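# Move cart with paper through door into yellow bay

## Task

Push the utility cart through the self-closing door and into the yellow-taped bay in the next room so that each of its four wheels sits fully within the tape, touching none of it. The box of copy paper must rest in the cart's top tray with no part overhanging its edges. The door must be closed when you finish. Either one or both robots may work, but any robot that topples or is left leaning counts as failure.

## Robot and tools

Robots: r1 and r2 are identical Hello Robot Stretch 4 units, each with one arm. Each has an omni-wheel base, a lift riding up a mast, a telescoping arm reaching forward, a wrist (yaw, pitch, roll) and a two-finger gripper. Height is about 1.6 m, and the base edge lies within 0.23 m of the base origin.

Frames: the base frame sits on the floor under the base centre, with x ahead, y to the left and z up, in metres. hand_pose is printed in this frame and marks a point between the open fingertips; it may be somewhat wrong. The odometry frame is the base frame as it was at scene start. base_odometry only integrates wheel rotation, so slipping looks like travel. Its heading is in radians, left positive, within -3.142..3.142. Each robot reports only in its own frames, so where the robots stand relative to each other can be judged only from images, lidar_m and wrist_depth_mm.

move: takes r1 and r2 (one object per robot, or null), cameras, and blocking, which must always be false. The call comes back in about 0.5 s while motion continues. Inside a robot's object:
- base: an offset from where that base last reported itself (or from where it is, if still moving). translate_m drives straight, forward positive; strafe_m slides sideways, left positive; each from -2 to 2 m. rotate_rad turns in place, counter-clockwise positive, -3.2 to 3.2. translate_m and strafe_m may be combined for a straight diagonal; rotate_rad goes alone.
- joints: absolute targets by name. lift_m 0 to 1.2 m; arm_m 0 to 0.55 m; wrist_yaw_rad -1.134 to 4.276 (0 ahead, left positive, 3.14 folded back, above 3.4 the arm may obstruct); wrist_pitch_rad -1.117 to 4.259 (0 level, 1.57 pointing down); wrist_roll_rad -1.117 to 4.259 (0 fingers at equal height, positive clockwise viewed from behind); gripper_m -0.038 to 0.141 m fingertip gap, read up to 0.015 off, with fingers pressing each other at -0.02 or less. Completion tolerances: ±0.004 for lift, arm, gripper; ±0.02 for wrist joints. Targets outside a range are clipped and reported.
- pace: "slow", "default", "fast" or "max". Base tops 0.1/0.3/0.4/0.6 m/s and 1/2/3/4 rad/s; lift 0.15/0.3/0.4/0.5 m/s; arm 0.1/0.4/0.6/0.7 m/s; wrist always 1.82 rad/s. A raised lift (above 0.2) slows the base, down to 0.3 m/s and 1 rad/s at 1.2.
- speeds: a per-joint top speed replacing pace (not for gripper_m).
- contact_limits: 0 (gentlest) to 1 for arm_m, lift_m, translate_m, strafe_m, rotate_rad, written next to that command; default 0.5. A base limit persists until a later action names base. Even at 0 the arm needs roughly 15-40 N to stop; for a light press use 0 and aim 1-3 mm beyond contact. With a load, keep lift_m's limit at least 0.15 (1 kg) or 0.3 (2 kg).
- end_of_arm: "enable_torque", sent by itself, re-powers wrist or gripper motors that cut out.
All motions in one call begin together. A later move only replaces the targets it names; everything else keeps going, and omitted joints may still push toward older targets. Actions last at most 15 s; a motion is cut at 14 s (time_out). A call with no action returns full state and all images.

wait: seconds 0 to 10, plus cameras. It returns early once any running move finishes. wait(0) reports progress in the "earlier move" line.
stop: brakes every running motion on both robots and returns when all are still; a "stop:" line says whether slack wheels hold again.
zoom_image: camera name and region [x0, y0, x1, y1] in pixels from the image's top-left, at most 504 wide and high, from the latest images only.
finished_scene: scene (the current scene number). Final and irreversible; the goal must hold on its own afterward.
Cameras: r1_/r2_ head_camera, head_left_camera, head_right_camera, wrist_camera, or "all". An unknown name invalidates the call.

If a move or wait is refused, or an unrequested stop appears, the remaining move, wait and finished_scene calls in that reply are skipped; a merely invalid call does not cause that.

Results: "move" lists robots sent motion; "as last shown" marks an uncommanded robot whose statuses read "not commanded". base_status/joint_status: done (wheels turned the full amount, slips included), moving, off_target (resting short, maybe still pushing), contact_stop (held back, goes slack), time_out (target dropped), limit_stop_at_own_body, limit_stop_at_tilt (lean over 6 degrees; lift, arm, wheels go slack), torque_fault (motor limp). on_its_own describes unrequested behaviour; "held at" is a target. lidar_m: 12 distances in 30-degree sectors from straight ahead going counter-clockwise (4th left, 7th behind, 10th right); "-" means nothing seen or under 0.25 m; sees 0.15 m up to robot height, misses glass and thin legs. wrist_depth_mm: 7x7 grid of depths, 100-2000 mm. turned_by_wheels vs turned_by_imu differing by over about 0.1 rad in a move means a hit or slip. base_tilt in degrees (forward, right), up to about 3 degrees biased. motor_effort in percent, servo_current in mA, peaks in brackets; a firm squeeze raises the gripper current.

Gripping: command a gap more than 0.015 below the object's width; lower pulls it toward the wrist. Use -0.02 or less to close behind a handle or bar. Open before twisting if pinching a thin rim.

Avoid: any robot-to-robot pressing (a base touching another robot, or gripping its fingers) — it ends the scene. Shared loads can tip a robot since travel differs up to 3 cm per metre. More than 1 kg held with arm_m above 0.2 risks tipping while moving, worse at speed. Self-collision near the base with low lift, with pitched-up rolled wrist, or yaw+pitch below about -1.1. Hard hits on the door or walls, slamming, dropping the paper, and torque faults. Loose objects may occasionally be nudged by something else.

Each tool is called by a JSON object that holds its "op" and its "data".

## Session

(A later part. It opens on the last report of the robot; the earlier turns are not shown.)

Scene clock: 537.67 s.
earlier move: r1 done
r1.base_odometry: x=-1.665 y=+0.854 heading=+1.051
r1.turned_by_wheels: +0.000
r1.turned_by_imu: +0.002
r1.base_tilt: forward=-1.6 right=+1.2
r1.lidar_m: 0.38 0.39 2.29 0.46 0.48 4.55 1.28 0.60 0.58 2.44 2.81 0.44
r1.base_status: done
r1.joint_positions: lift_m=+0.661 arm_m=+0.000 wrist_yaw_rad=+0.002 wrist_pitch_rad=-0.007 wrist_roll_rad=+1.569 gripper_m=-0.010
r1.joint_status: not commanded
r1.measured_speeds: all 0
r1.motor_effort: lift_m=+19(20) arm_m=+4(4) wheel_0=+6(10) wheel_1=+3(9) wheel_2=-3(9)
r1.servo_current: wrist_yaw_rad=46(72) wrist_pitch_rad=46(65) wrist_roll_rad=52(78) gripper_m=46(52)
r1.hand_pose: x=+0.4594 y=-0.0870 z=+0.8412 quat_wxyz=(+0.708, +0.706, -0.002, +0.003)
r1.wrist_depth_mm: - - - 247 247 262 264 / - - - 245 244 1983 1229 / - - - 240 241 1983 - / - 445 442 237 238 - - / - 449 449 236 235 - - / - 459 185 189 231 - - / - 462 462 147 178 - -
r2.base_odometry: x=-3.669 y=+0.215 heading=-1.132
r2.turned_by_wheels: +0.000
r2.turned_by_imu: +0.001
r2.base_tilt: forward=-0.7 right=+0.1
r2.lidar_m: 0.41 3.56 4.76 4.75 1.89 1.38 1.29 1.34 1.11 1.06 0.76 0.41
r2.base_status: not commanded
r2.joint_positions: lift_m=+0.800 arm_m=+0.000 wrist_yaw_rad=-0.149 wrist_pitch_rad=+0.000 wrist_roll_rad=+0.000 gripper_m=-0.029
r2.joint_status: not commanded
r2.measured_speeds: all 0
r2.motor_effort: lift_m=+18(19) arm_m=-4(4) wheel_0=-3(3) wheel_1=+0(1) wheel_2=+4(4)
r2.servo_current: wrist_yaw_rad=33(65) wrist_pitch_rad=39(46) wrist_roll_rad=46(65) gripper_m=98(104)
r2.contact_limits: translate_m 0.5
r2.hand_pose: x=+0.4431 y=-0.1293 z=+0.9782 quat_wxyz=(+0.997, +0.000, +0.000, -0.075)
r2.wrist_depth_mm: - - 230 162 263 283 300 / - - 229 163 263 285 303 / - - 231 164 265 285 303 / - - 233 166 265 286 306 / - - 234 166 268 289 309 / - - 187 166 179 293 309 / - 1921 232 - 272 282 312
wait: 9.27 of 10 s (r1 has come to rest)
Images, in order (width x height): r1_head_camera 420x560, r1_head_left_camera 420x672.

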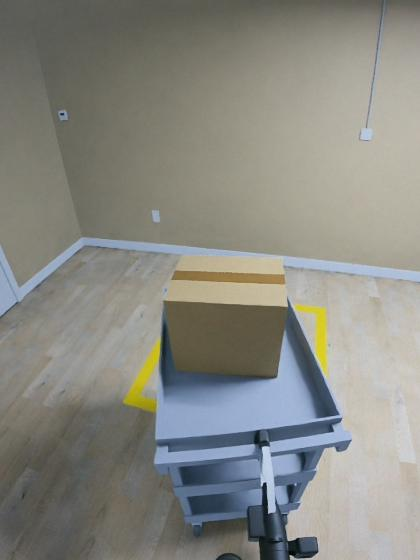

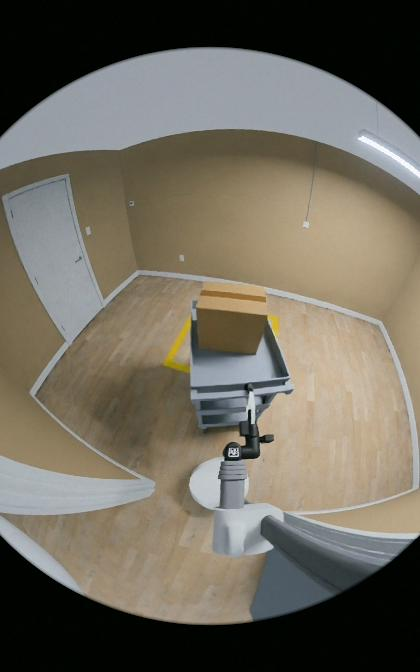

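{"op": "move", "data": {"blocking": false, "r1": {"joints":{"gripper_m":0.1}}}}

{"op": "wait", "data": {"seconds": 2}}

{"op": "move", "data": {"blocking": false, "r1": {"base":{"strafe_m":0.15},"joints":{"gripper_m":-0.01},"pace":"slow"}}}

{"op": "wait", "data": {"seconds": 3}}

{"op": "wait", "data": {"seconds": 1.5}}

{"op": "move", "data": {"blocking": false, "r1": {"base":{"translate_m":0.4},"pace":"slow"}}}

{"op": "wait", "data": {"seconds": 6, "cameras": ["r1_head_camera","r1_head_left_camera"]}}

Scene clock: 550.03 s.
move: r1 moving
r1.base_odometry: x=-1.665 y=+0.854 heading=+1.051
r1.turned_by_wheels: +0.000
r1.turned_by_imu: +0.000
r1.base_tilt: forward=-1.6 right=+1.3
r1.lidar_m: 0.38 0.39 2.29 0.45 0.51 4.54 1.28 0.59 0.58 2.43 2.81 0.44
r1.base_status: not commanded
r1.joint_positions: lift_m=+0.661 arm_m=+0.000 wrist_yaw_rad=+0.002 wrist_pitch_rad=-0.007 wrist_roll_rad=+1.569 gripper_m=+0.012
r1.joint_status: gripper_m moving
r1.measured_speeds: translate_m=+0.000 strafe_m=+0.000 rotate_rad=+0.000 lift_m=+0.000 arm_m=+0.000 wrist_yaw_rad=+0.000 wrist_pitch_rad=+0.002 wrist_roll_rad=+0.000
r1.motor_effort: lift_m=+20(20) arm_m=+4(4) wheel_0=+5(6) wheel_1=+4(4) wheel_2=-3(3)
r1.servo_current: wrist_yaw_rad=33(72) wrist_pitch_rad=52(52) wrist_roll_rad=39(72) gripper_m=91(91)
r1.hand_pose: x=+0.4594 y=-0.0870 z=+0.8412 quat_wxyz=(+0.708, +0.706, -0.002, +0.003)
r1.wrist_depth_mm: - - - 252 258 263 279 / - - - 249 247 1808 1229 / - - - 244 245 1921 - / - 517 442 242 242 - - / - 449 452 238 238 - - / - 459 189 191 183 - - / - 466 466 136 182 - -
r2: as last shown
r2.turned_by_imu: +0.000
r2.contact_limits: translate_m 0.5
pictures: none

Scene clock: 551.40 s.
earlier move: r1 done
r1.base_odometry: x=-1.665 y=+0.854 heading=+1.050
r1.turned_by_wheels: +0.000
r1.turned_by_imu: +0.000
r1.base_tilt: forward=-1.6 right=+1.3
r1.lidar_m: 0.37 0.37 2.31 0.45 0.48 4.57 1.30 0.58 0.58 2.43 2.82 0.44
r1.base_status: not commanded
r1.joint_positions: lift_m=+0.661 arm_m=+0.000 wrist_yaw_rad=+0.002 wrist_pitch_rad=+0.000 wrist_roll_rad=+1.569 gripper_m=+0.100
r1.joint_status: all done
r1.measured_speeds: all 0
r1.motor_effort: lift_m=+19(20) arm_m=+4(4) wheel_0=+3(6) wheel_1=+2(4) wheel_2=-3(3)
r1.servo_current: wrist_yaw_rad=59(72) wrist_pitch_rad=39(52) wrist_roll_rad=46(72) gripper_m=39(98)
r1.hand_pose: x=+0.4594 y=-0.0870 z=+0.8392 quat_wxyz=(+0.708, +0.706, +0.000, +0.001)
r1.wrist_depth_mm: - - - 259 267 271 271 / - - - 257 - 1808 1229 / - - - 253 255 1863 - / - 473 445 249 252 - - / - 449 452 245 249 - - / - 455 196 241 198 - - / - 459 466 144 239 759 -
r2.base_odometry: x=-3.669 y=+0.215 heading=-1.132
r2.turned_by_wheels: +0.000
r2.turned_by_imu: +0.000
r2.base_tilt: forward=-0.6 right=+0.1
r2.lidar_m: 0.41 3.55 4.76 4.76 1.96 1.37 1.26 1.32 1.08 1.04 0.75 0.39
r2.base_status: not commanded
r2.joint_positions: lift_m=+0.800 arm_m=+0.000 wrist_yaw_rad=-0.149 wrist_pitch_rad=+0.000 wrist_roll_rad=+0.000 gripper_m=-0.029
r2.joint_status: not commanded
r2.measured_speeds: all 0
r2.motor_effort: lift_m=+18(19) arm_m=-4(4) wheel_0=-2(3) wheel_1=+0(1) wheel_2=+4(4)
r2.servo_current: wrist_yaw_rad=46(59) wrist_pitch_rad=39(46) wrist_roll_rad=52(59) gripper_m=98(104)
r2.contact_limits: translate_m 0.5
r2.hand_pose: x=+0.4431 y=-0.1293 z=+0.9782 quat_wxyz=(+0.997, +0.000, +0.000, -0.075)
r2.wrist_depth_mm: - - 229 162 263 285 300 / - - 231 163 263 285 303 / - - 232 164 265 286 304 / - - 234 166 265 289 307 / - - 235 166 268 289 309 / - - 187 167 179 293 309 / - 1921 232 - 274 283 315
wait: 1.37 of 2 s (r1 has come to rest)
pictures: none

Scene clock: 551.90 s.
move: r1 moving
r1.base_odometry: x=-1.678 y=+0.861 heading=+1.050
r1.turned_by_wheels: +0.000
r1.turned_by_imu: +0.000
r1.base_tilt: forward=-1.6 right=+1.3
r1.lidar_m: 0.38 0.41 2.28 0.44 0.49 4.49 1.31 0.63 0.59 2.43 2.81 0.42
r1.base_status: strafe_m moving
r1.joint_positions: lift_m=+0.661 arm_m=+0.000 wrist_yaw_rad=+0.002 wrist_pitch_rad=+0.000 wrist_roll_rad=+1.569 gripper_m=+0.092
r1.joint_status: gripper_m moving
r1.measured_speeds: translate_m=+0.000 strafe_m=+0.056 rotate_rad=+0.000 lift_m=+0.000 arm_m=+0.000 wrist_yaw_rad=+0.000 wrist_pitch_rad=+0.000 wrist_roll_rad=+0.000
r1.motor_effort: lift_m=+19(20) arm_m=+4(4) wheel_0=-4(9) wheel_1=+6(8) wheel_2=+1(1)
r1.servo_current: wrist_yaw_rad=46(59) wrist_pitch_rad=39(46) wrist_roll_rad=52(65) gripper_m=59(72)
r1.hand_pose: x=+0.4594 y=-0.0870 z=+0.8392 quat_wxyz=(+0.708, +0.706, +0.000, +0.001)
r1.wrist_depth_mm: - - - 258 268 278 278 / - - - 256 - 1863 - / - - - 252 252 1863 - / - 449 445 250 250 - - / - 455 452 244 246 - - / - 459 191 241 197 - - / - 466 466 143 238 154 -
r2: as last shown
r2.contact_limits: translate_m 0.5
pictures: none

Scene clock: 554.90 s.
earlier move: r1 moving
r1.base_odometry: x=-1.795 y=+0.929 heading=+1.050
r1.turned_by_wheels: +0.000
r1.turned_by_imu: +0.000
r1.base_tilt: forward=-1.6 right=+1.3
r1.lidar_m: 0.38 2.50 2.18 0.31 0.32 4.25 - 0.79 0.70 2.57 2.98 0.43
r1.base_status: done
r1.joint_positions: lift_m=+0.661 arm_m=+0.000 wrist_yaw_rad=-0.003 wrist_pitch_rad=-0.004 wrist_roll_rad=+1.569 gripper_m=-0.002
r1.joint_status: gripper_m moving
r1.measured_speeds: translate_m=+0.000 strafe_m=+0.000 rotate_rad=+0.000 lift_m=+0.000 arm_m=+0.000 wrist_yaw_rad=+0.000 wrist_pitch_rad=-0.006 wrist_roll_rad=+0.000
r1.motor_effort: lift_m=+19(20) arm_m=+2(4) wheel_0=-4(10) wheel_1=+2(8) wheel_2=-1(5)
r1.servo_current: wrist_yaw_rad=46(65) wrist_pitch_rad=46(52) wrist_roll_rad=65(72) gripper_m=98(98)
r1.hand_pose: x=+0.4591 y=-0.0882 z=+0.8402 quat_wxyz=(+0.708, +0.706, -0.002, +0.000)
r1.wrist_depth_mm: - - - 255 256 1921 - / - - 459 251 251 - - / - 466 462 248 247 - - / - 473 469 243 243 - - / - 484 480 238 239 - - / - 488 186 191 236 - - / - - - 163 179 1618 1308
r2.base_odometry: x=-3.669 y=+0.215 heading=-1.132
r2.turned_by_wheels: +0.000
r2.turned_by_imu: +0.000
r2.base_tilt: forward=-0.6 right=+0.1
r2.lidar_m: 0.42 3.57 4.79 4.76 1.92 1.36 1.29 1.32 1.11 1.04 0.75 0.40
r2.base_status: not commanded
r2.joint_positions: lift_m=+0.800 arm_m=+0.000 wrist_yaw_rad=-0.149 wrist_pitch_rad=+0.000 wrist_roll_rad=+0.000 gripper_m=-0.029
r2.joint_status: not commanded
r2.measured_speeds: all 0
r2.motor_effort: lift_m=+19(19) arm_m=-3(4) wheel_0=-3(3) wheel_1=+0(0) wheel_2=+4(4)
r2.servo_current: wrist_yaw_rad=52(59) wrist_pitch_rad=46(46) wrist_roll_rad=39(59) gripper_m=91(104)
r2.contact_limits: translate_m 0.5
r2.hand_pose: x=+0.4431 y=-0.1293 z=+0.9782 quat_wxyz=(+0.997, +0.000, +0.000, -0.075)
r2.wrist_depth_mm: - - 230 162 263 282 301 / - - 231 163 263 282 301 / - - 233 164 264 286 303 / - - 233 166 265 287 309 / - - 234 166 267 287 309 / - - 186 167 179 293 309 / - 1921 232 - 273 282 314
wait: 3.00 s; no rest
pictures: none

Scene clock: 555.43 s.
earlier move: r1 done
r1.base_odometry: x=-1.795 y=+0.929 heading=+1.050
r1.turned_by_wheels: +0.000
r1.turned_by_imu: +0.000
r1.base_tilt: forward=-1.6 right=+1.3
r1.lidar_m: 0.39 2.50 2.16 0.32 0.33 4.27 - 0.79 0.71 2.56 2.96 0.45
r1.base_status: done
r1.joint_positions: lift_m=+0.661 arm_m=+0.000 wrist_yaw_rad=-0.003 wrist_pitch_rad=-0.004 wrist_roll_rad=+1.569 gripper_m=-0.009
r1.joint_status: all done
r1.measured_speeds: all 0
r1.motor_effort: lift_m=+19(20) arm_m=+0(4) wheel_0=-4(10) wheel_1=+2(8) wheel_2=-1(5)
r1.servo_current: wrist_yaw_rad=52(65) wrist_pitch_rad=39(52) wrist_roll_rad=46(72) gripper_m=52(98)
r1.hand_pose: x=+0.4591 y=-0.0882 z=+0.8404 quat_wxyz=(+0.708, +0.706, -0.002, +0.001)
r1.wrist_depth_mm: - - - 254 254 1921 - / - - 459 249 249 - - / - 462 459 243 246 - - / - 469 469 242 240 - - / - 484 477 236 236 - - / - 488 186 189 233 - - / - - - 181 177 1537 1308
r2.base_odometry: x=-3.669 y=+0.215 heading=-1.132
r2.turned_by_wheels: +0.000
r2.turned_by_imu: +0.000
r2.base_tilt: forward=-0.7 right=+0.1
r2.lidar_m: 0.42 3.58 4.75 4.75 1.94 1.34 1.28 1.33 1.10 1.05 0.78 0.40
r2.base_status: not commanded
r2.joint_positions: lift_m=+0.800 arm_m=+0.000 wrist_yaw_rad=-0.149 wrist_pitch_rad=+0.000 wrist_roll_rad=+0.000 gripper_m=-0.029
r2.joint_status: not commanded
r2.measured_speeds: all 0
r2.motor_effort: lift_m=+18(19) arm_m=-4(4) wheel_0=-2(3) wheel_1=+0(0) wheel_2=+3(4)
r2.servo_current: wrist_yaw_rad=52(59) wrist_pitch_rad=39(46) wrist_roll_rad=33(59) gripper_m=98(104)
r2.contact_limits: translate_m 0.5
r2.hand_pose: x=+0.4431 y=-0.1293 z=+0.9782 quat_wxyz=(+0.997, +0.000, +0.000, -0.075)
r2.wrist_depth_mm: - - 230 162 262 282 300 / - - 231 163 264 283 301 / - - 232 164 265 286 303 / - - 233 166 266 287 307 / - - 235 166 268 289 309 / - - 187 167 179 293 307 / - 1921 232 - 273 283 314
wait: 0.53 of 1.5 s (r1 has come to rest)
pictures: none

Scene clock: 555.93 s.
move: r1 moving
r1.base_odometry: x=-1.789 y=+0.940 heading=+1.051
r1.turned_by_wheels: +0.000
r1.turned_by_imu: +0.000
r1.base_tilt: forward=-1.6 right=+1.3
r1.lidar_m: 0.38 2.48 2.17 0.30 0.33 4.28 - 0.80 0.71 2.59 2.99 0.42
r1.base_status: translate_m moving
r1.joint_positions: lift_m=+0.661 arm_m=+0.000 wrist_yaw_rad=-0.003 wrist_pitch_rad=-0.004 wrist_roll_rad=+1.569 gripper_m=-0.009
r1.joint_status: not commanded
r1.measured_speeds: translate_m=+0.050 strafe_m=+0.000 rotate_rad=-0.002 lift_m=+0.000 arm_m=+0.000 wrist_yaw_rad=+0.000 wrist_pitch_rad=+0.000 wrist_roll_rad=+0.000
r1.motor_effort: lift_m=+19(20) arm_m=+1(1) wheel_0=+8(10) wheel_1=+4(6) wheel_2=-7(9)
r1.servo_current: wrist_yaw_rad=52(65) wrist_pitch_rad=39(52) wrist_roll_rad=52(52) gripper_m=52(65)
r1.hand_pose: x=+0.4590 y=-0.0882 z=+0.8404 quat_wxyz=(+0.708, +0.706, -0.002, +0.001)
r1.wrist_depth_mm: - - - 254 255 1921 - / - - - 249 250 - - / - 459 459 245 246 - - / - 466 466 240 240 - - / - 477 477 236 236 - - / - 484 186 189 232 - - / - - - 166 177 1499 -
r2: as last shown
r2.contact_limits: translate_m 0.5
pictures: none

Scene clock: 560.70 s.
earlier move: r1 done
r1.base_odometry: x=-1.597 y=+1.276 heading=+1.051
r1.turned_by_wheels: +0.001
r1.turned_by_imu: +0.002
r1.base_tilt: forward=-1.6 right=+1.3
r1.lidar_m: 0.37 2.36 2.04 1.07 0.58 0.52 1.81 0.94 1.03 2.68 2.67 0.44
r1.base_status: done
r1.joint_positions: lift_m=+0.661 arm_m=+0.000 wrist_yaw_rad=+0.002 wrist_pitch_rad=-0.004 wrist_roll_rad=+1.569 gripper_m=-0.009
r1.joint_status: not commanded
r1.measured_speeds: all 0
r1.motor_effort: lift_m=+19(20) arm_m=+4(4) wheel_0=+10(15) wheel_1=+3(8) wheel_2=+0(10)
r1.servo_current: wrist_yaw_rad=59(72) wrist_pitch_rad=39(59) wrist_roll_rad=52(65) gripper_m=46(65)
r1.hand_pose: x=+0.4595 y=-0.0868 z=+0.8404 quat_wxyz=(+0.708, +0.706, -0.001, +0.002)
r1.wrist_depth_mm: - - - 244 244 1756 - / - 445 445 241 241 - - / - 462 455 239 238 - - / - 466 462 236 237 - - / - 477 473 235 234 - - / - - 186 189 233 1863 - / - - 183 166 177 1618 1281
r2.base_odometry: x=-3.669 y=+0.215 heading=-1.132
r2.turned_by_wheels: +0.000
r2.turned_by_imu: +0.001
r2.base_tilt: forward=-0.6 right=+0.1
r2.lidar_m: 0.43 3.58 4.78 4.77 1.91 1.37 1.27 1.32 1.13 1.05 0.74 0.39
r2.base_status: not commanded
r2.joint_positions: lift_m=+0.800 arm_m=+0.000 wrist_yaw_rad=-0.149 wrist_pitch_rad=+0.000 wrist_roll_rad=+0.000 gripper_m=-0.029
r2.joint_status: not commanded
r2.measured_speeds: all 0
r2.motor_effort: lift_m=+18(19) arm_m=-3(4) wheel_0=-3(3) wheel_1=+0(1) wheel_2=+4(4)
r2.servo_current: wrist_yaw_rad=46(65) wrist_pitch_rad=39(46) wrist_roll_rad=46(59) gripper_m=98(104)
r2.contact_limits: translate_m 0.5
r2.hand_pose: x=+0.4431 y=-0.1293 z=+0.9782 quat_wxyz=(+0.997, +0.000, +0.000, -0.075)
r2.wrist_depth_mm: - - 230 162 262 282 300 / - - 231 163 263 285 303 / - - 231 164 265 285 304 / - - 233 166 266 287 307 / - - 234 167 268 289 309 / - - 187 167 179 293 309 / - - 232 - 273 283 314
wait: 4.77 of 6 s (r1 has come to rest)
Images, in order (width x height): r1_head_camera 420x560, r1_head_left_camera 420x672.

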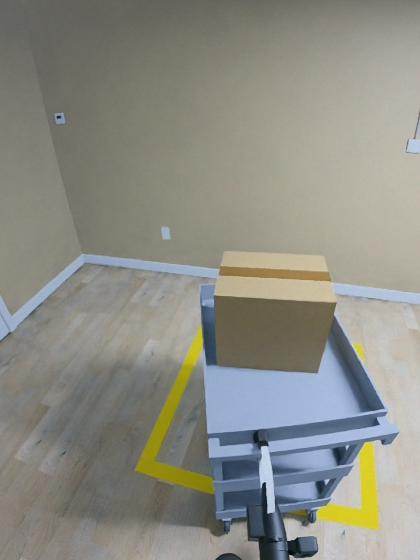

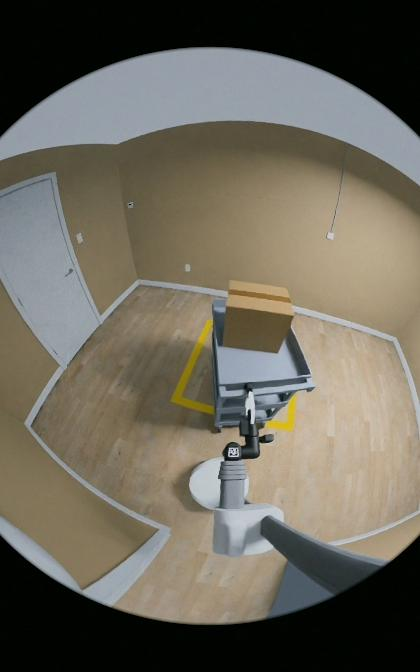

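{"op": "move", "data": {"blocking": false, "r1": {"base":{"translate_m":0.28},"pace":"slow"}}}

{"op": "wait", "data": {"seconds": 5, "cameras": ["r1_head_camera","r1_head_left_camera"]}}

Scene clock: 571.33 s.
move: r1 moving
r1.base_odometry: x=-1.591 y=+1.287 heading=+1.052
r1.turned_by_wheels: +0.001
r1.turned_by_imu: +0.001
r1.base_tilt: forward=-1.6 right=+1.3
r1.lidar_m: 0.40 2.39 2.06 1.07 0.60 0.53 1.81 0.95 1.04 2.69 2.65 0.44
r1.base_status: translate_m moving
r1.joint_positions: lift_m=+0.661 arm_m=+0.000 wrist_yaw_rad=+0.002 wrist_pitch_rad=-0.004 wrist_roll_rad=+1.569 gripper_m=-0.009
r1.joint_status: not commanded
r1.measured_speeds: translate_m=+0.049 strafe_m=+0.000 rotate_rad=+0.000 lift_m=+0.000 arm_m=+0.000 wrist_yaw_rad=+0.000 wrist_pitch_rad=+0.000 wrist_roll_rad=+0.000
r1.motor_effort: lift_m=+20(20) arm_m=+4(4) wheel_0=+10(13) wheel_1=+4(7) wheel_2=-6(7)
r1.servo_current: wrist_yaw_rad=46(59) wrist_pitch_rad=33(52) wrist_roll_rad=65(65) gripper_m=52(52)
r1.hand_pose: x=+0.4595 y=-0.0868 z=+0.8404 quat_wxyz=(+0.708, +0.706, -0.001, +0.002)
r1.wrist_depth_mm: - - - 244 244 1808 - / - 449 445 242 241 - - / - 459 459 239 239 - - / - 466 462 237 237 - - / - 480 477 235 235 - - / - - 186 188 232 1863 - / - - 179 167 178 1618 1336
r2: as last shown
r2.turned_by_imu: +0.000
r2.contact_limits: translate_m 0.5
r2.wrist_depth_mm: - - 229 162 262 283 300 / - - 231 163 264 283 301 / - - 232 165 264 285 303 / - - 234 166 265 287 306 / - - 234 166 267 287 310 / - - 187 167 179 293 309 / - 1921 233 - 272 282 315
pictures: none

Scene clock: 574.90 s.
earlier move: r1 done
r1.base_odometry: x=-1.458 y=+1.519 heading=+1.052
r1.turned_by_wheels: +0.000
r1.turned_by_imu: +0.001
r1.base_tilt: forward=-1.6 right=+1.3
r1.lidar_m: 0.38 2.35 1.97 1.61 0.90 0.78 1.89 1.17 1.60 2.74 2.34 0.44
r1.base_status: done
r1.joint_positions: lift_m=+0.661 arm_m=+0.000 wrist_yaw_rad=+0.003 wrist_pitch_rad=-0.004 wrist_roll_rad=+1.569 gripper_m=-0.009
r1.joint_status: not commanded
r1.measured_speeds: all 0
r1.motor_effort: lift_m=+19(20) arm_m=+4(4) wheel_0=+7(13) wheel_1=+5(9) wheel_2=-2(7)
r1.servo_current: wrist_yaw_rad=46(72) wrist_pitch_rad=46(52) wrist_roll_rad=39(65) gripper_m=46(59)
r1.hand_pose: x=+0.4595 y=-0.0867 z=+0.8404 quat_wxyz=(+0.708, +0.706, -0.001, +0.002)
r1.wrist_depth_mm: - - - 246 246 - - / - 449 449 245 243 - - / - 455 459 239 239 - - / - 469 466 237 238 - - / - 477 477 235 236 - - / - 484 185 189 232 1708 - / - - 183 167 177 1618 1281
r2.base_odometry: x=-3.669 y=+0.215 heading=-1.132
r2.turned_by_wheels: +0.000
r2.turned_by_imu: +0.001
r2.base_tilt: forward=-0.6 right=+0.1
r2.lidar_m: 0.40 3.59 4.78 4.75 1.90 1.34 1.28 1.33 1.11 1.04 0.77 0.41
r2.base_status: not commanded
r2.joint_positions: lift_m=+0.800 arm_m=+0.000 wrist_yaw_rad=-0.149 wrist_pitch_rad=+0.000 wrist_roll_rad=+0.000 gripper_m=-0.029
r2.joint_status: not commanded
r2.measured_speeds: all 0
r2.motor_effort: lift_m=+18(19) arm_m=-4(4) wheel_0=-3(3) wheel_1=+0(1) wheel_2=+4(4)
r2.servo_current: wrist_yaw_rad=46(59) wrist_pitch_rad=39(46) wrist_roll_rad=52(65) gripper_m=98(104)
r2.contact_limits: translate_m 0.5
r2.hand_pose: x=+0.4431 y=-0.1293 z=+0.9782 quat_wxyz=(+0.997, +0.000, +0.000, -0.075)
r2.wrist_depth_mm: - - 230 162 262 282 298 / - - 231 163 264 285 301 / - - 232 165 264 285 301 / - - 233 166 265 287 309 / - - 234 167 267 290 310 / - - 187 167 179 291 310 / - 1983 232 - 273 282 315
wait: 3.57 of 5 s (r1 has come to rest)
Images, in order (width x height): r1_head_camera 420x560, r1_head_left_camera 420x672.

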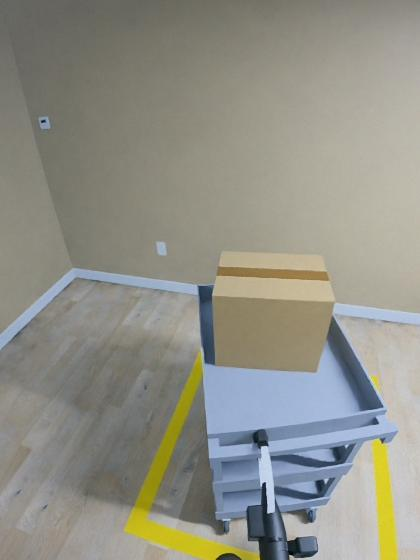

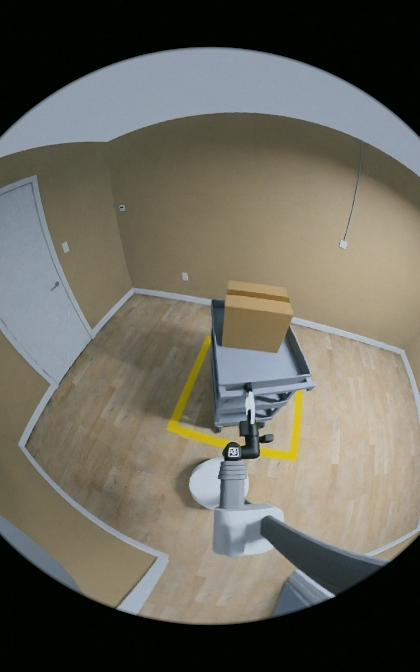

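{"op": "move", "data": {"blocking": false, "r1": {"base":{"translate_m":0.08},"pace":"slow"}}}

{"op": "wait", "data": {"seconds": 3}}

{"op": "move", "data": {"blocking": false, "r1": {"joints":{"gripper_m":0.141}}}}

{"op": "wait", "data": {"seconds": 2.5}}

{"op": "move", "data": {"blocking": false, "r1": {"base":{"translate_m":-0.35},"pace":"slow"}, "r2": {"joints":{"gripper_m":0.085}}}}

{"op": "wait", "data": {"seconds": 1.6}}

{"op": "wait", "data": {"seconds": 4, "cameras": ["r1_head_camera","r1_head_left_camera","r1_head_right_camera","r2_wrist_camera"]}}

Scene clock: 589.07 s.
move: r1 moving
r1.base_odometry: x=-1.452 y=+1.530 heading=+1.053
r1.turned_by_wheels: +0.001
r1.turned_by_imu: +0.001
r1.base_tilt: forward=-1.6 right=+1.2
r1.lidar_m: 0.38 2.31 1.97 1.60 0.92 0.78 1.89 1.18 1.61 2.75 2.32 0.43
r1.base_status: translate_m moving
r1.joint_positions: lift_m=+0.661 arm_m=+0.000 wrist_yaw_rad=+0.003 wrist_pitch_rad=-0.004 wrist_roll_rad=+1.569 gripper_m=-0.009
r1.joint_status: not commanded
r1.measured_speeds: translate_m=+0.048 strafe_m=+0.000 rotate_rad=-0.002 lift_m=+0.000 arm_m=+0.000 wrist_yaw_rad=+0.000 wrist_pitch_rad=+0.000 wrist_roll_rad=+0.000
r1.motor_effort: lift_m=+19(20) arm_m=+4(4) wheel_0=+10(11) wheel_1=+5(8) wheel_2=-6(8)
r1.servo_current: wrist_yaw_rad=26(65) wrist_pitch_rad=39(46) wrist_roll_rad=46(72) gripper_m=52(52)
r1.hand_pose: x=+0.4595 y=-0.0867 z=+0.8404 quat_wxyz=(+0.708, +0.706, -0.001, +0.002)
r1.wrist_depth_mm: - - - 246 246 - - / - 449 449 242 241 - - / - 459 455 240 239 - - / - 466 462 237 237 - - / - 477 473 235 235 - - / - 484 186 188 232 1756 - / - - 183 168 178 1661 1281
r2: as last shown
r2.turned_by_imu: +0.000
r2.contact_limits: translate_m 0.5
pictures: none

Scene clock: 590.63 s.
earlier move: r1 done
r1.base_odometry: x=-1.419 y=+1.588 heading=+1.053
r1.turned_by_wheels: +0.000
r1.turned_by_imu: +0.000
r1.base_tilt: forward=-1.6 right=+1.3
r1.lidar_m: 0.39 2.22 1.93 1.74 0.98 0.85 1.90 1.23 1.74 2.78 2.26 0.45
r1.base_status: done
r1.joint_positions: lift_m=+0.661 arm_m=+0.000 wrist_yaw_rad=+0.003 wrist_pitch_rad=-0.004 wrist_roll_rad=+1.569 gripper_m=-0.009
r1.joint_status: not commanded
r1.measured_speeds: all 0
r1.motor_effort: lift_m=+19(20) arm_m=+4(4) wheel_0=+7(13) wheel_1=+4(8) wheel_2=-2(8)
r1.servo_current: wrist_yaw_rad=59(72) wrist_pitch_rad=46(59) wrist_roll_rad=39(72) gripper_m=59(59)
r1.hand_pose: x=+0.4595 y=-0.0866 z=+0.8404 quat_wxyz=(+0.708, +0.706, -0.001, +0.002)
r1.wrist_depth_mm: - - - 246 246 - - / - 452 452 244 244 - - / - 455 452 243 240 - - / - 466 466 238 239 - - / - 473 477 235 235 - - / - 488 186 189 233 809 - / - 155 183 167 177 1618 1308
r2.base_odometry: x=-3.669 y=+0.215 heading=-1.132
r2.turned_by_wheels: +0.000
r2.turned_by_imu: +0.000
r2.base_tilt: forward=-0.6 right=+0.0
r2.lidar_m: 0.43 3.58 4.78 4.73 1.91 1.37 1.28 1.33 1.11 1.05 0.77 0.38
r2.base_status: not commanded
r2.joint_positions: lift_m=+0.800 arm_m=+0.000 wrist_yaw_rad=-0.149 wrist_pitch_rad=+0.000 wrist_roll_rad=+0.000 gripper_m=-0.029
r2.joint_status: not commanded
r2.measured_speeds: all 0
r2.motor_effort: lift_m=+18(19) arm_m=-4(4) wheel_0=-2(3) wheel_1=+0(0) wheel_2=+4(4)
r2.servo_current: wrist_yaw_rad=52(59) wrist_pitch_rad=46(46) wrist_roll_rad=52(65) gripper_m=98(98)
r2.contact_limits: translate_m 0.5
r2.hand_pose: x=+0.4431 y=-0.1293 z=+0.9782 quat_wxyz=(+0.997, +0.000, +0.000, -0.075)
r2.wrist_depth_mm: - - 230 162 263 283 300 / - - 230 163 264 283 301 / - - 232 164 265 286 303 / - - 233 166 266 287 307 / - - 234 167 267 289 310 / - - 187 167 179 291 309 / - 1921 232 - 273 283 315
wait: 1.57 of 3 s (r1 has come to rest)
pictures: none

Scene clock: 591.13 s.
move: r1 moving
r1.base_odometry: x=-1.419 y=+1.588 heading=+1.053
r1.turned_by_wheels: +0.000
r1.turned_by_imu: +0.000
r1.base_tilt: forward=-1.6 right=+1.2
r1.lidar_m: 0.40 2.23 1.94 1.74 1.00 0.84 1.90 1.23 1.72 2.76 2.26 0.43
r1.base_status: not commanded
r1.joint_positions: lift_m=+0.661 arm_m=+0.000 wrist_yaw_rad=+0.003 wrist_pitch_rad=-0.004 wrist_roll_rad=+1.569 gripper_m=+0.012
r1.joint_status: gripper_m moving
r1.measured_speeds: all 0
r1.motor_effort: lift_m=+19(19) arm_m=+4(4) wheel_0=+7(8) wheel_1=+4(5) wheel_2=-2(2)
r1.servo_current: wrist_yaw_rad=33(65) wrist_pitch_rad=46(52) wrist_roll_rad=39(59) gripper_m=72(72)
r1.hand_pose: x=+0.4595 y=-0.0866 z=+0.8404 quat_wxyz=(+0.708, +0.706, -0.001, +0.002)
r1.wrist_depth_mm: - - - 250 251 - - / - 455 449 247 248 - - / - 455 462 243 244 - - / - 469 469 240 242 - - / - 480 480 238 239 - - / - 488 190 197 183 - - / - 154 182 148 181 1464 -
r2: as last shown
r2.contact_limits: translate_m 0.5
pictures: none

Scene clock: 593.03 s.
earlier move: r1 done
r1.base_odometry: x=-1.419 y=+1.588 heading=+1.052
r1.turned_by_wheels: +0.000
r1.turned_by_imu: -0.001
r1.base_tilt: forward=-1.6 right=+1.2
r1.lidar_m: 0.39 2.26 1.96 1.76 0.99 0.86 1.91 1.25 1.71 2.77 2.25 0.43
r1.base_status: not commanded
r1.joint_positions: lift_m=+0.661 arm_m=+0.000 wrist_yaw_rad=+0.003 wrist_pitch_rad=+0.000 wrist_roll_rad=+1.569 gripper_m=+0.141
r1.joint_status: all done
r1.measured_speeds: all 0
r1.motor_effort: lift_m=+19(20) arm_m=+4(4) wheel_0=+2(8) wheel_1=+3(5) wheel_2=-2(2)
r1.servo_current: wrist_yaw_rad=52(72) wrist_pitch_rad=39(52) wrist_roll_rad=59(65) gripper_m=39(98)
r1.hand_pose: x=+0.4595 y=-0.0867 z=+0.8392 quat_wxyz=(+0.708, +0.706, +0.001, +0.001)
r1.wrist_depth_mm: - - - 260 259 - - / - 455 455 255 255 - - / - 459 466 251 253 - - / - 466 469 249 250 - - / - 480 480 245 246 - - / - 196 183 242 209 195 - / - - - 142 240 1756 -
r2.base_odometry: x=-3.669 y=+0.215 heading=-1.132
r2.turned_by_wheels: +0.000
r2.turned_by_imu: +0.000
r2.base_tilt: forward=-0.6 right=+0.1
r2.lidar_m: 0.40 3.57 4.78 4.76 1.93 1.34 1.28 1.33 1.11 1.04 0.77 0.38
r2.base_status: not commanded
r2.joint_positions: lift_m=+0.800 arm_m=+0.000 wrist_yaw_rad=-0.149 wrist_pitch_rad=+0.000 wrist_roll_rad=+0.000 gripper_m=-0.029
r2.joint_status: not commanded
r2.measured_speeds: all 0
r2.motor_effort: lift_m=+18(19) arm_m=-4(4) wheel_0=-2(3) wheel_1=+0(0) wheel_2=+4(4)
r2.servo_current: wrist_yaw_rad=46(59) wrist_pitch_rad=39(46) wrist_roll_rad=46(59) gripper_m=91(104)
r2.contact_limits: translate_m 0.5
r2.hand_pose: x=+0.4431 y=-0.1293 z=+0.9782 quat_wxyz=(+0.997, +0.000, +0.000, -0.075)
r2.wrist_depth_mm: - - 230 161 263 283 301 / - - 231 163 264 283 301 / - - 232 164 265 286 303 / - - 234 166 265 287 307 / - - 234 166 268 289 309 / - - 187 167 178 293 309 / - 1921 233 - 273 282 315
wait: 1.90 of 2.5 s (r1 has come to rest)
pictures: none

Scene clock: 593.53 s.
move: r1 moving; r2 moving
r1.base_odometry: x=-1.425 y=+1.578 heading=+1.052
r1.turned_by_wheels: +0.000
r1.turned_by_imu: -0.001
r1.base_tilt: forward=-1.6 right=+1.3
r1.lidar_m: 0.38 2.24 1.94 1.74 0.96 0.83 1.90 1.22 1.72 2.77 2.29 0.45
r1.base_status: translate_m moving
r1.joint_positions: lift_m=+0.661 arm_m=+0.000 wrist_yaw_rad=+0.003 wrist_pitch_rad=+0.000 wrist_roll_rad=+1.569 gripper_m=+0.141
r1.joint_status: not commanded
r1.measured_speeds: translate_m=-0.049 strafe_m=+0.001 rotate_rad=-0.001 lift_m=+0.000 arm_m=+0.000 wrist_yaw_rad=+0.000 wrist_pitch_rad=+0.000 wrist_roll_rad=+0.000
r1.motor_effort: lift_m=+19(19) arm_m=+4(4) wheel_0=-5(6) wheel_1=-4(7) wheel_2=+4(7)
r1.servo_current: wrist_yaw_rad=52(59) wrist_pitch_rad=46(46) wrist_roll_rad=39(59) gripper_m=39(46)
r1.hand_pose: x=+0.4595 y=-0.0867 z=+0.8392 quat_wxyz=(+0.708, +0.706, +0.001, +0.001)
r1.wrist_depth_mm: - - - - 272 - - / - - 469 - 266 - - / - 469 473 263 264 - - / - 480 480 259 262 - - / - 484 492 256 257 - - / - 196 496 253 208 195 - / - 154 - 143 251 1756 -
r2.base_odometry: x=-3.669 y=+0.215 heading=-1.132
r2.turned_by_wheels: +0.000
r2.turned_by_imu: +0.000
r2.base_tilt: forward=-0.7 right=+0.1
r2.lidar_m: 0.41 3.59 4.75 4.76 1.92 1.38 1.29 1.34 1.13 1.04 0.76 0.39
r2.base_status: not commanded
r2.joint_positions: lift_m=+0.800 arm_m=+0.000 wrist_yaw_rad=-0.149 wrist_pitch_rad=+0.000 wrist_roll_rad=+0.000 gripper_m=-0.003
r2.joint_status: gripper_m moving
r2.measured_speeds: all 0
r2.motor_effort: lift_m=+18(19) arm_m=-4(4) wheel_0=-3(3) wheel_1=+0(0) wheel_2=+4(4)
r2.servo_current: wrist_yaw_rad=52(52) wrist_pitch_rad=39(46) wrist_roll_rad=39(59) gripper_m=85(104)
r2.contact_limits: translate_m 0.5
r2.hand_pose: x=+0.4431 y=-0.1293 z=+0.9782 quat_wxyz=(+0.997, +0.000, +0.000, -0.075)
r2.wrist_depth_mm: - - 236 166 266 287 307 / - - 236 167 268 286 307 / - - 236 169 268 289 307 / - - 237 170 271 290 310 / - - 238 171 272 293 314 / - - 190 172 183 296 312 / - - 238 - 277 303 319
pictures: none

Scene clock: 594.87 s.
earlier move: r1 moving; r2 done
r1.base_odometry: x=-1.485 y=+1.472 heading=+1.052
r1.turned_by_wheels: +0.000
r1.turned_by_imu: +0.000
r1.base_tilt: forward=-1.6 right=+1.3
r1.lidar_m: 0.52 2.35 1.99 1.48 0.86 0.73 1.56 1.11 1.47 2.71 2.39 0.56
r1.base_status: translate_m moving
r1.joint_positions: lift_m=+0.661 arm_m=+0.000 wrist_yaw_rad=+0.003 wrist_pitch_rad=+0.000 wrist_roll_rad=+1.569 gripper_m=+0.141
r1.joint_status: not commanded
r1.measured_speeds: translate_m=-0.101 strafe_m=-0.002 rotate_rad=+0.000 lift_m=+0.000 arm_m=+0.000 wrist_yaw_rad=+0.000 wrist_pitch_rad=+0.000 wrist_roll_rad=+0.000
r1.motor_effort: lift_m=+19(20) arm_m=+4(4) wheel_0=-5(8) wheel_1=-4(7) wheel_2=+3(8)
r1.servo_current: wrist_yaw_rad=39(65) wrist_pitch_rad=39(46) wrist_roll_rad=39(65) gripper_m=39(52)
r1.hand_pose: x=+0.4595 y=-0.0867 z=+0.8392 quat_wxyz=(+0.708, +0.706, +0.001, +0.001)
r1.wrist_depth_mm: - - - 399 - - - / - - - 392 - - - / - 591 591 384 - - - / - 603 597 319 - - - / - 609 609 315 377 - - / - 196 621 310 211 194 - / - - - 143 373 370 368
r2.base_odometry: x=-3.669 y=+0.215 heading=-1.132
r2.turned_by_wheels: +0.000
r2.turned_by_imu: +0.000
r2.base_tilt: forward=-0.7 right=+0.1
r2.lidar_m: 0.63 3.58 4.77 4.74 1.91 1.36 1.28 1.35 1.10 1.05 0.94 0.73
r2.base_status: not commanded
r2.joint_positions: lift_m=+0.800 arm_m=+0.000 wrist_yaw_rad=-0.149 wrist_pitch_rad=+0.000 wrist_roll_rad=+0.000 gripper_m=+0.085
r2.joint_status: all done
r2.measured_speeds: all 0
r2.motor_effort: lift_m=+18(19) arm_m=-4(4) wheel_0=-1(3) wheel_1=+0(1) wheel_2=+4(4)
r2.servo_current: wrist_yaw_rad=46(59) wrist_pitch_rad=33(46) wrist_roll_rad=39(59) gripper_m=52(111)
r2.contact_limits: translate_m 0.5
r2.hand_pose: x=+0.4431 y=-0.1293 z=+0.9782 quat_wxyz=(+0.997, +0.000, +0.000, -0.074)
r2.wrist_depth_mm: - - 477 - - - - / - - 480 - - - - / - - - - - - - / - - - - - - - / - - - - - - - / - - 196 - 184 - - / - - - - - - -
wait: 1.33 of 1.6 s (r2 has come to rest)
pictures: none

Scene clock: 597.83 s.
earlier move: r1 done
r1.base_odometry: x=-1.592 y=+1.284 heading=+1.052
r1.turned_by_wheels: +0.000
r1.turned_by_imu: +0.000
r1.base_tilt: forward=-1.6 right=+1.2
r1.lidar_m: 0.72 2.38 2.05 1.06 0.59 0.54 0.86 0.89 1.05 2.68 2.66 0.79
r1.base_status: done
r1.joint_positions: lift_m=+0.661 arm_m=+0.000 wrist_yaw_rad=+0.003 wrist_pitch_rad=+0.000 wrist_roll_rad=+1.569 gripper_m=+0.141
r1.joint_status: not commanded
r1.measured_speeds: all 0
r1.motor_effort: lift_m=+19(20) arm_m=+4(4) wheel_0=-4(8) wheel_1=-2(7) wheel_2=+2(8)
r1.servo_current: wrist_yaw_rad=65(72) wrist_pitch_rad=46(59) wrist_roll_rad=46(72) gripper_m=46(52)
r1.hand_pose: x=+0.4595 y=-0.0867 z=+0.8392 quat_wxyz=(+0.708, +0.706, +0.001, +0.001)
r1.wrist_depth_mm: - - - 559 - 1430 1118 / - - - 609 - 615 1205 / - - 798 603 - 603 - / - - 809 591 - 597 - / - - 831 580 - 597 - / - 211 - 574 211 196 1182 / - - - 149 - 1756 1205
r2.base_odometry: x=-3.669 y=+0.215 heading=-1.132
r2.turned_by_wheels: +0.000
r2.turned_by_imu: +0.000
r2.base_tilt: forward=-0.7 right=+0.1
r2.lidar_m: 3.46 3.58 4.76 4.77 1.90 1.35 1.28 1.33 1.09 1.04 1.10 1.29
r2.base_status: not commanded
r2.joint_positions: lift_m=+0.800 arm_m=+0.000 wrist_yaw_rad=-0.149 wrist_pitch_rad=+0.000 wrist_roll_rad=+0.000 gripper_m=+0.085
r2.joint_status: all done
r2.measured_speeds: all 0
r2.motor_effort: lift_m=+18(19) arm_m=-4(4) wheel_0=-1(3) wheel_1=+0(1) wheel_2=+4(4)
r2.servo_current: wrist_yaw_rad=46(59) wrist_pitch_rad=46(52) wrist_roll_rad=52(59) gripper_m=52(111)
r2.contact_limits: translate_m 0.5
r2.hand_pose: x=+0.4431 y=-0.1293 z=+0.9782 quat_wxyz=(+0.997, +0.000, +0.000, -0.074)
r2.wrist_depth_mm: - - - - - - - / - - - - - - - / - - - - - - - / - - - - - - - / - - - - - - - / - - 196 - 189 - - / - - - - - - -
wait: 2.97 of 4 s (r1 has come to rest)
Images, in order (width x height): r1_head_camera 420x560, r1_head_left_camera 420x672, r1_head_right_camera 420x672, r2_wrist_camera 616x392.

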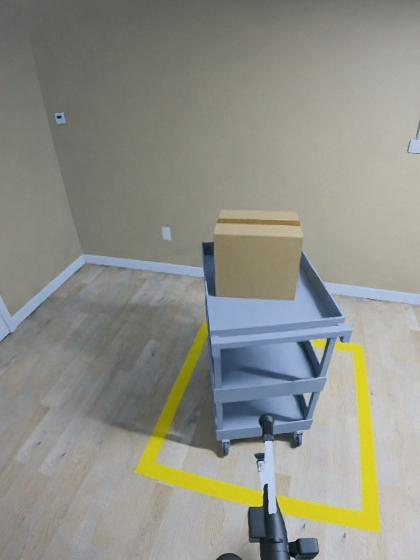

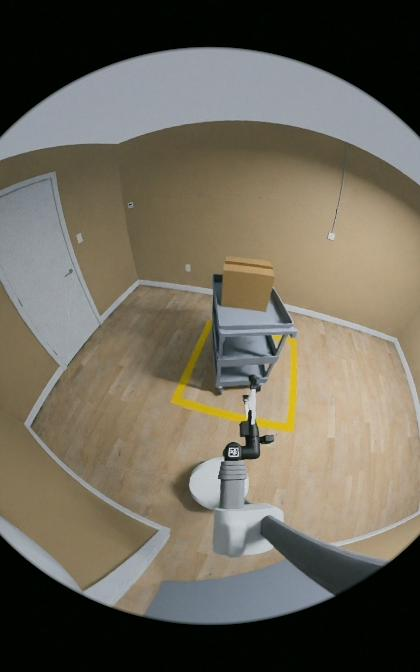

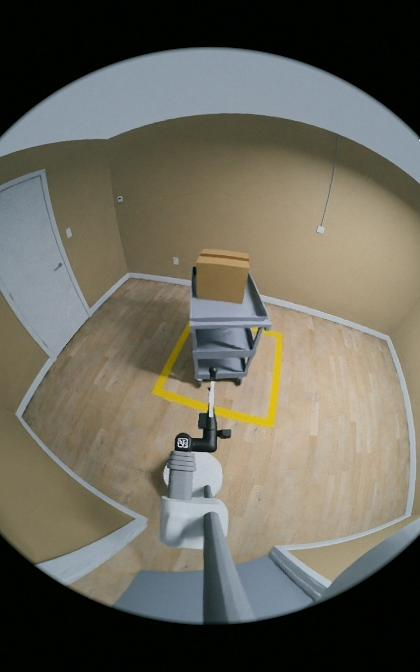

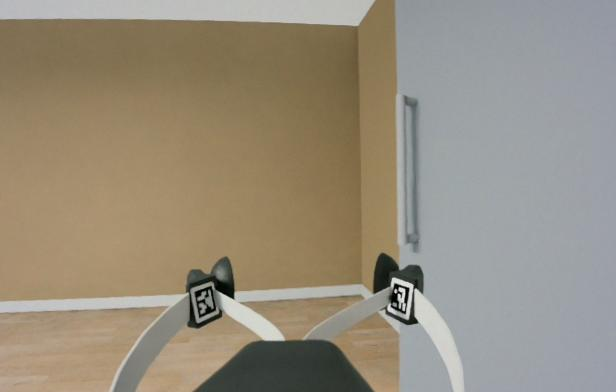

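{"op": "wait", "data": {"seconds": 1, "cameras": ["r2_head_right_camera","r1_head_right_camera"]}}

Scene clock: 611.97 s.
r1.base_odometry: x=-1.592 y=+1.284 heading=+1.052
r1.turned_by_wheels: +0.000
r1.turned_by_imu: +0.000
r1.base_tilt: forward=-1.6 right=+1.3
r1.lidar_m: 0.72 2.38 2.05 1.06 0.60 0.55 0.58 0.71 1.07 2.69 2.66 0.80
r1.base_status: done
r1.joint_positions: lift_m=+0.661 arm_m=+0.000 wrist_yaw_rad=+0.003 wrist_pitch_rad=+0.000 wrist_roll_rad=+1.569 gripper_m=+0.141
r1.joint_status: not commanded
r1.measured_speeds: all 0
r1.motor_effort: lift_m=+19(20) arm_m=+4(4) wheel_0=-4(8) wheel_1=-2(7) wheel_2=+2(8)
r1.servo_current: wrist_yaw_rad=39(72) wrist_pitch_rad=46(59) wrist_roll_rad=59(72) gripper_m=46(52)
r1.hand_pose: x=+0.4595 y=-0.0867 z=+0.8392 quat_wxyz=(+0.708, +0.706, +0.001, +0.001)
r1.wrist_depth_mm: - - - 559 - 1464 1098 / - - - 603 - 615 1205 / - - 798 609 - 609 - / - - 842 597 - 597 - / - - 831 591 - 585 - / - 210 - 580 211 195 1182 / - - - 149 - 1756 1205
r2.base_odometry: x=-3.669 y=+0.215 heading=-1.132
r2.turned_by_wheels: +0.000
r2.turned_by_imu: +0.001
r2.base_tilt: forward=-0.6 right=+0.1
r2.lidar_m: 3.47 3.57 4.77 4.73 1.93 1.36 1.28 1.33 1.11 1.04 1.09 1.48
r2.base_status: not commanded
r2.joint_positions: lift_m=+0.800 arm_m=+0.000 wrist_yaw_rad=-0.149 wrist_pitch_rad=+0.000 wrist_roll_rad=+0.000 gripper_m=+0.085
r2.joint_status: all done
r2.measured_speeds: all 0
r2.motor_effort: lift_m=+18(19) arm_m=-4(4) wheel_0=-1(3) wheel_1=+0(1) wheel_2=+4(4)
r2.servo_current: wrist_yaw_rad=46(59) wrist_pitch_rad=39(52) wrist_roll_rad=52(59) gripper_m=52(111)
r2.contact_limits: translate_m 0.5
r2.hand_pose: x=+0.4431 y=-0.1293 z=+0.9782 quat_wxyz=(+0.997, +0.000, +0.000, -0.074)
r2.wrist_depth_mm: - - - - - - - / - - - - - - - / - - - - - - - / - - - - - - - / - - - - - - - / - - 196 - 193 - - / - - - - - - -
wait: 1.00 s; at rest from the start
pictures: r1_head_right_camera, r2_head_right_camera
Images, in order (width x height): r1_head_right_camera 420x672, r2_head_right_camera 420x672.

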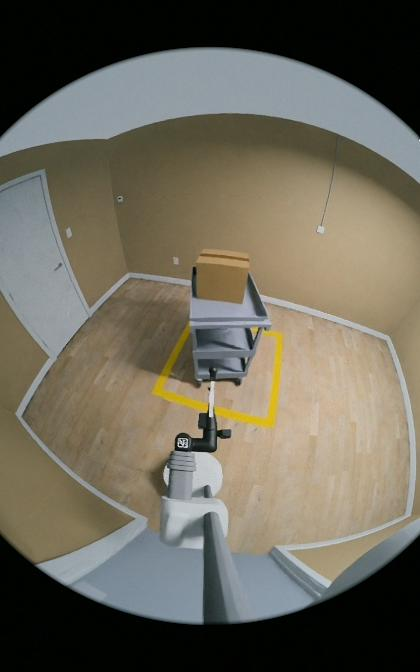

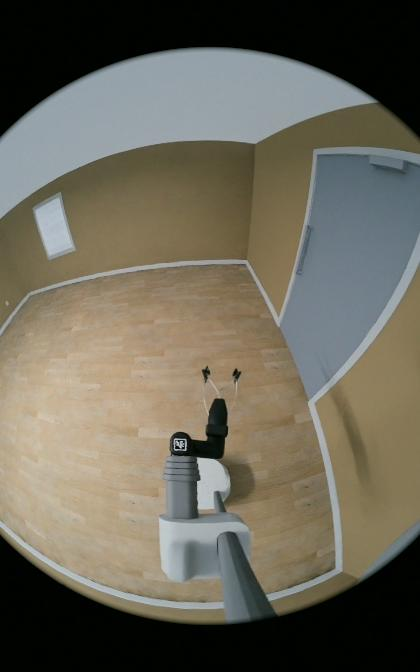

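{"op": "finished_scene", "data": {"scene": 2}}

The scene is finished: the task was done.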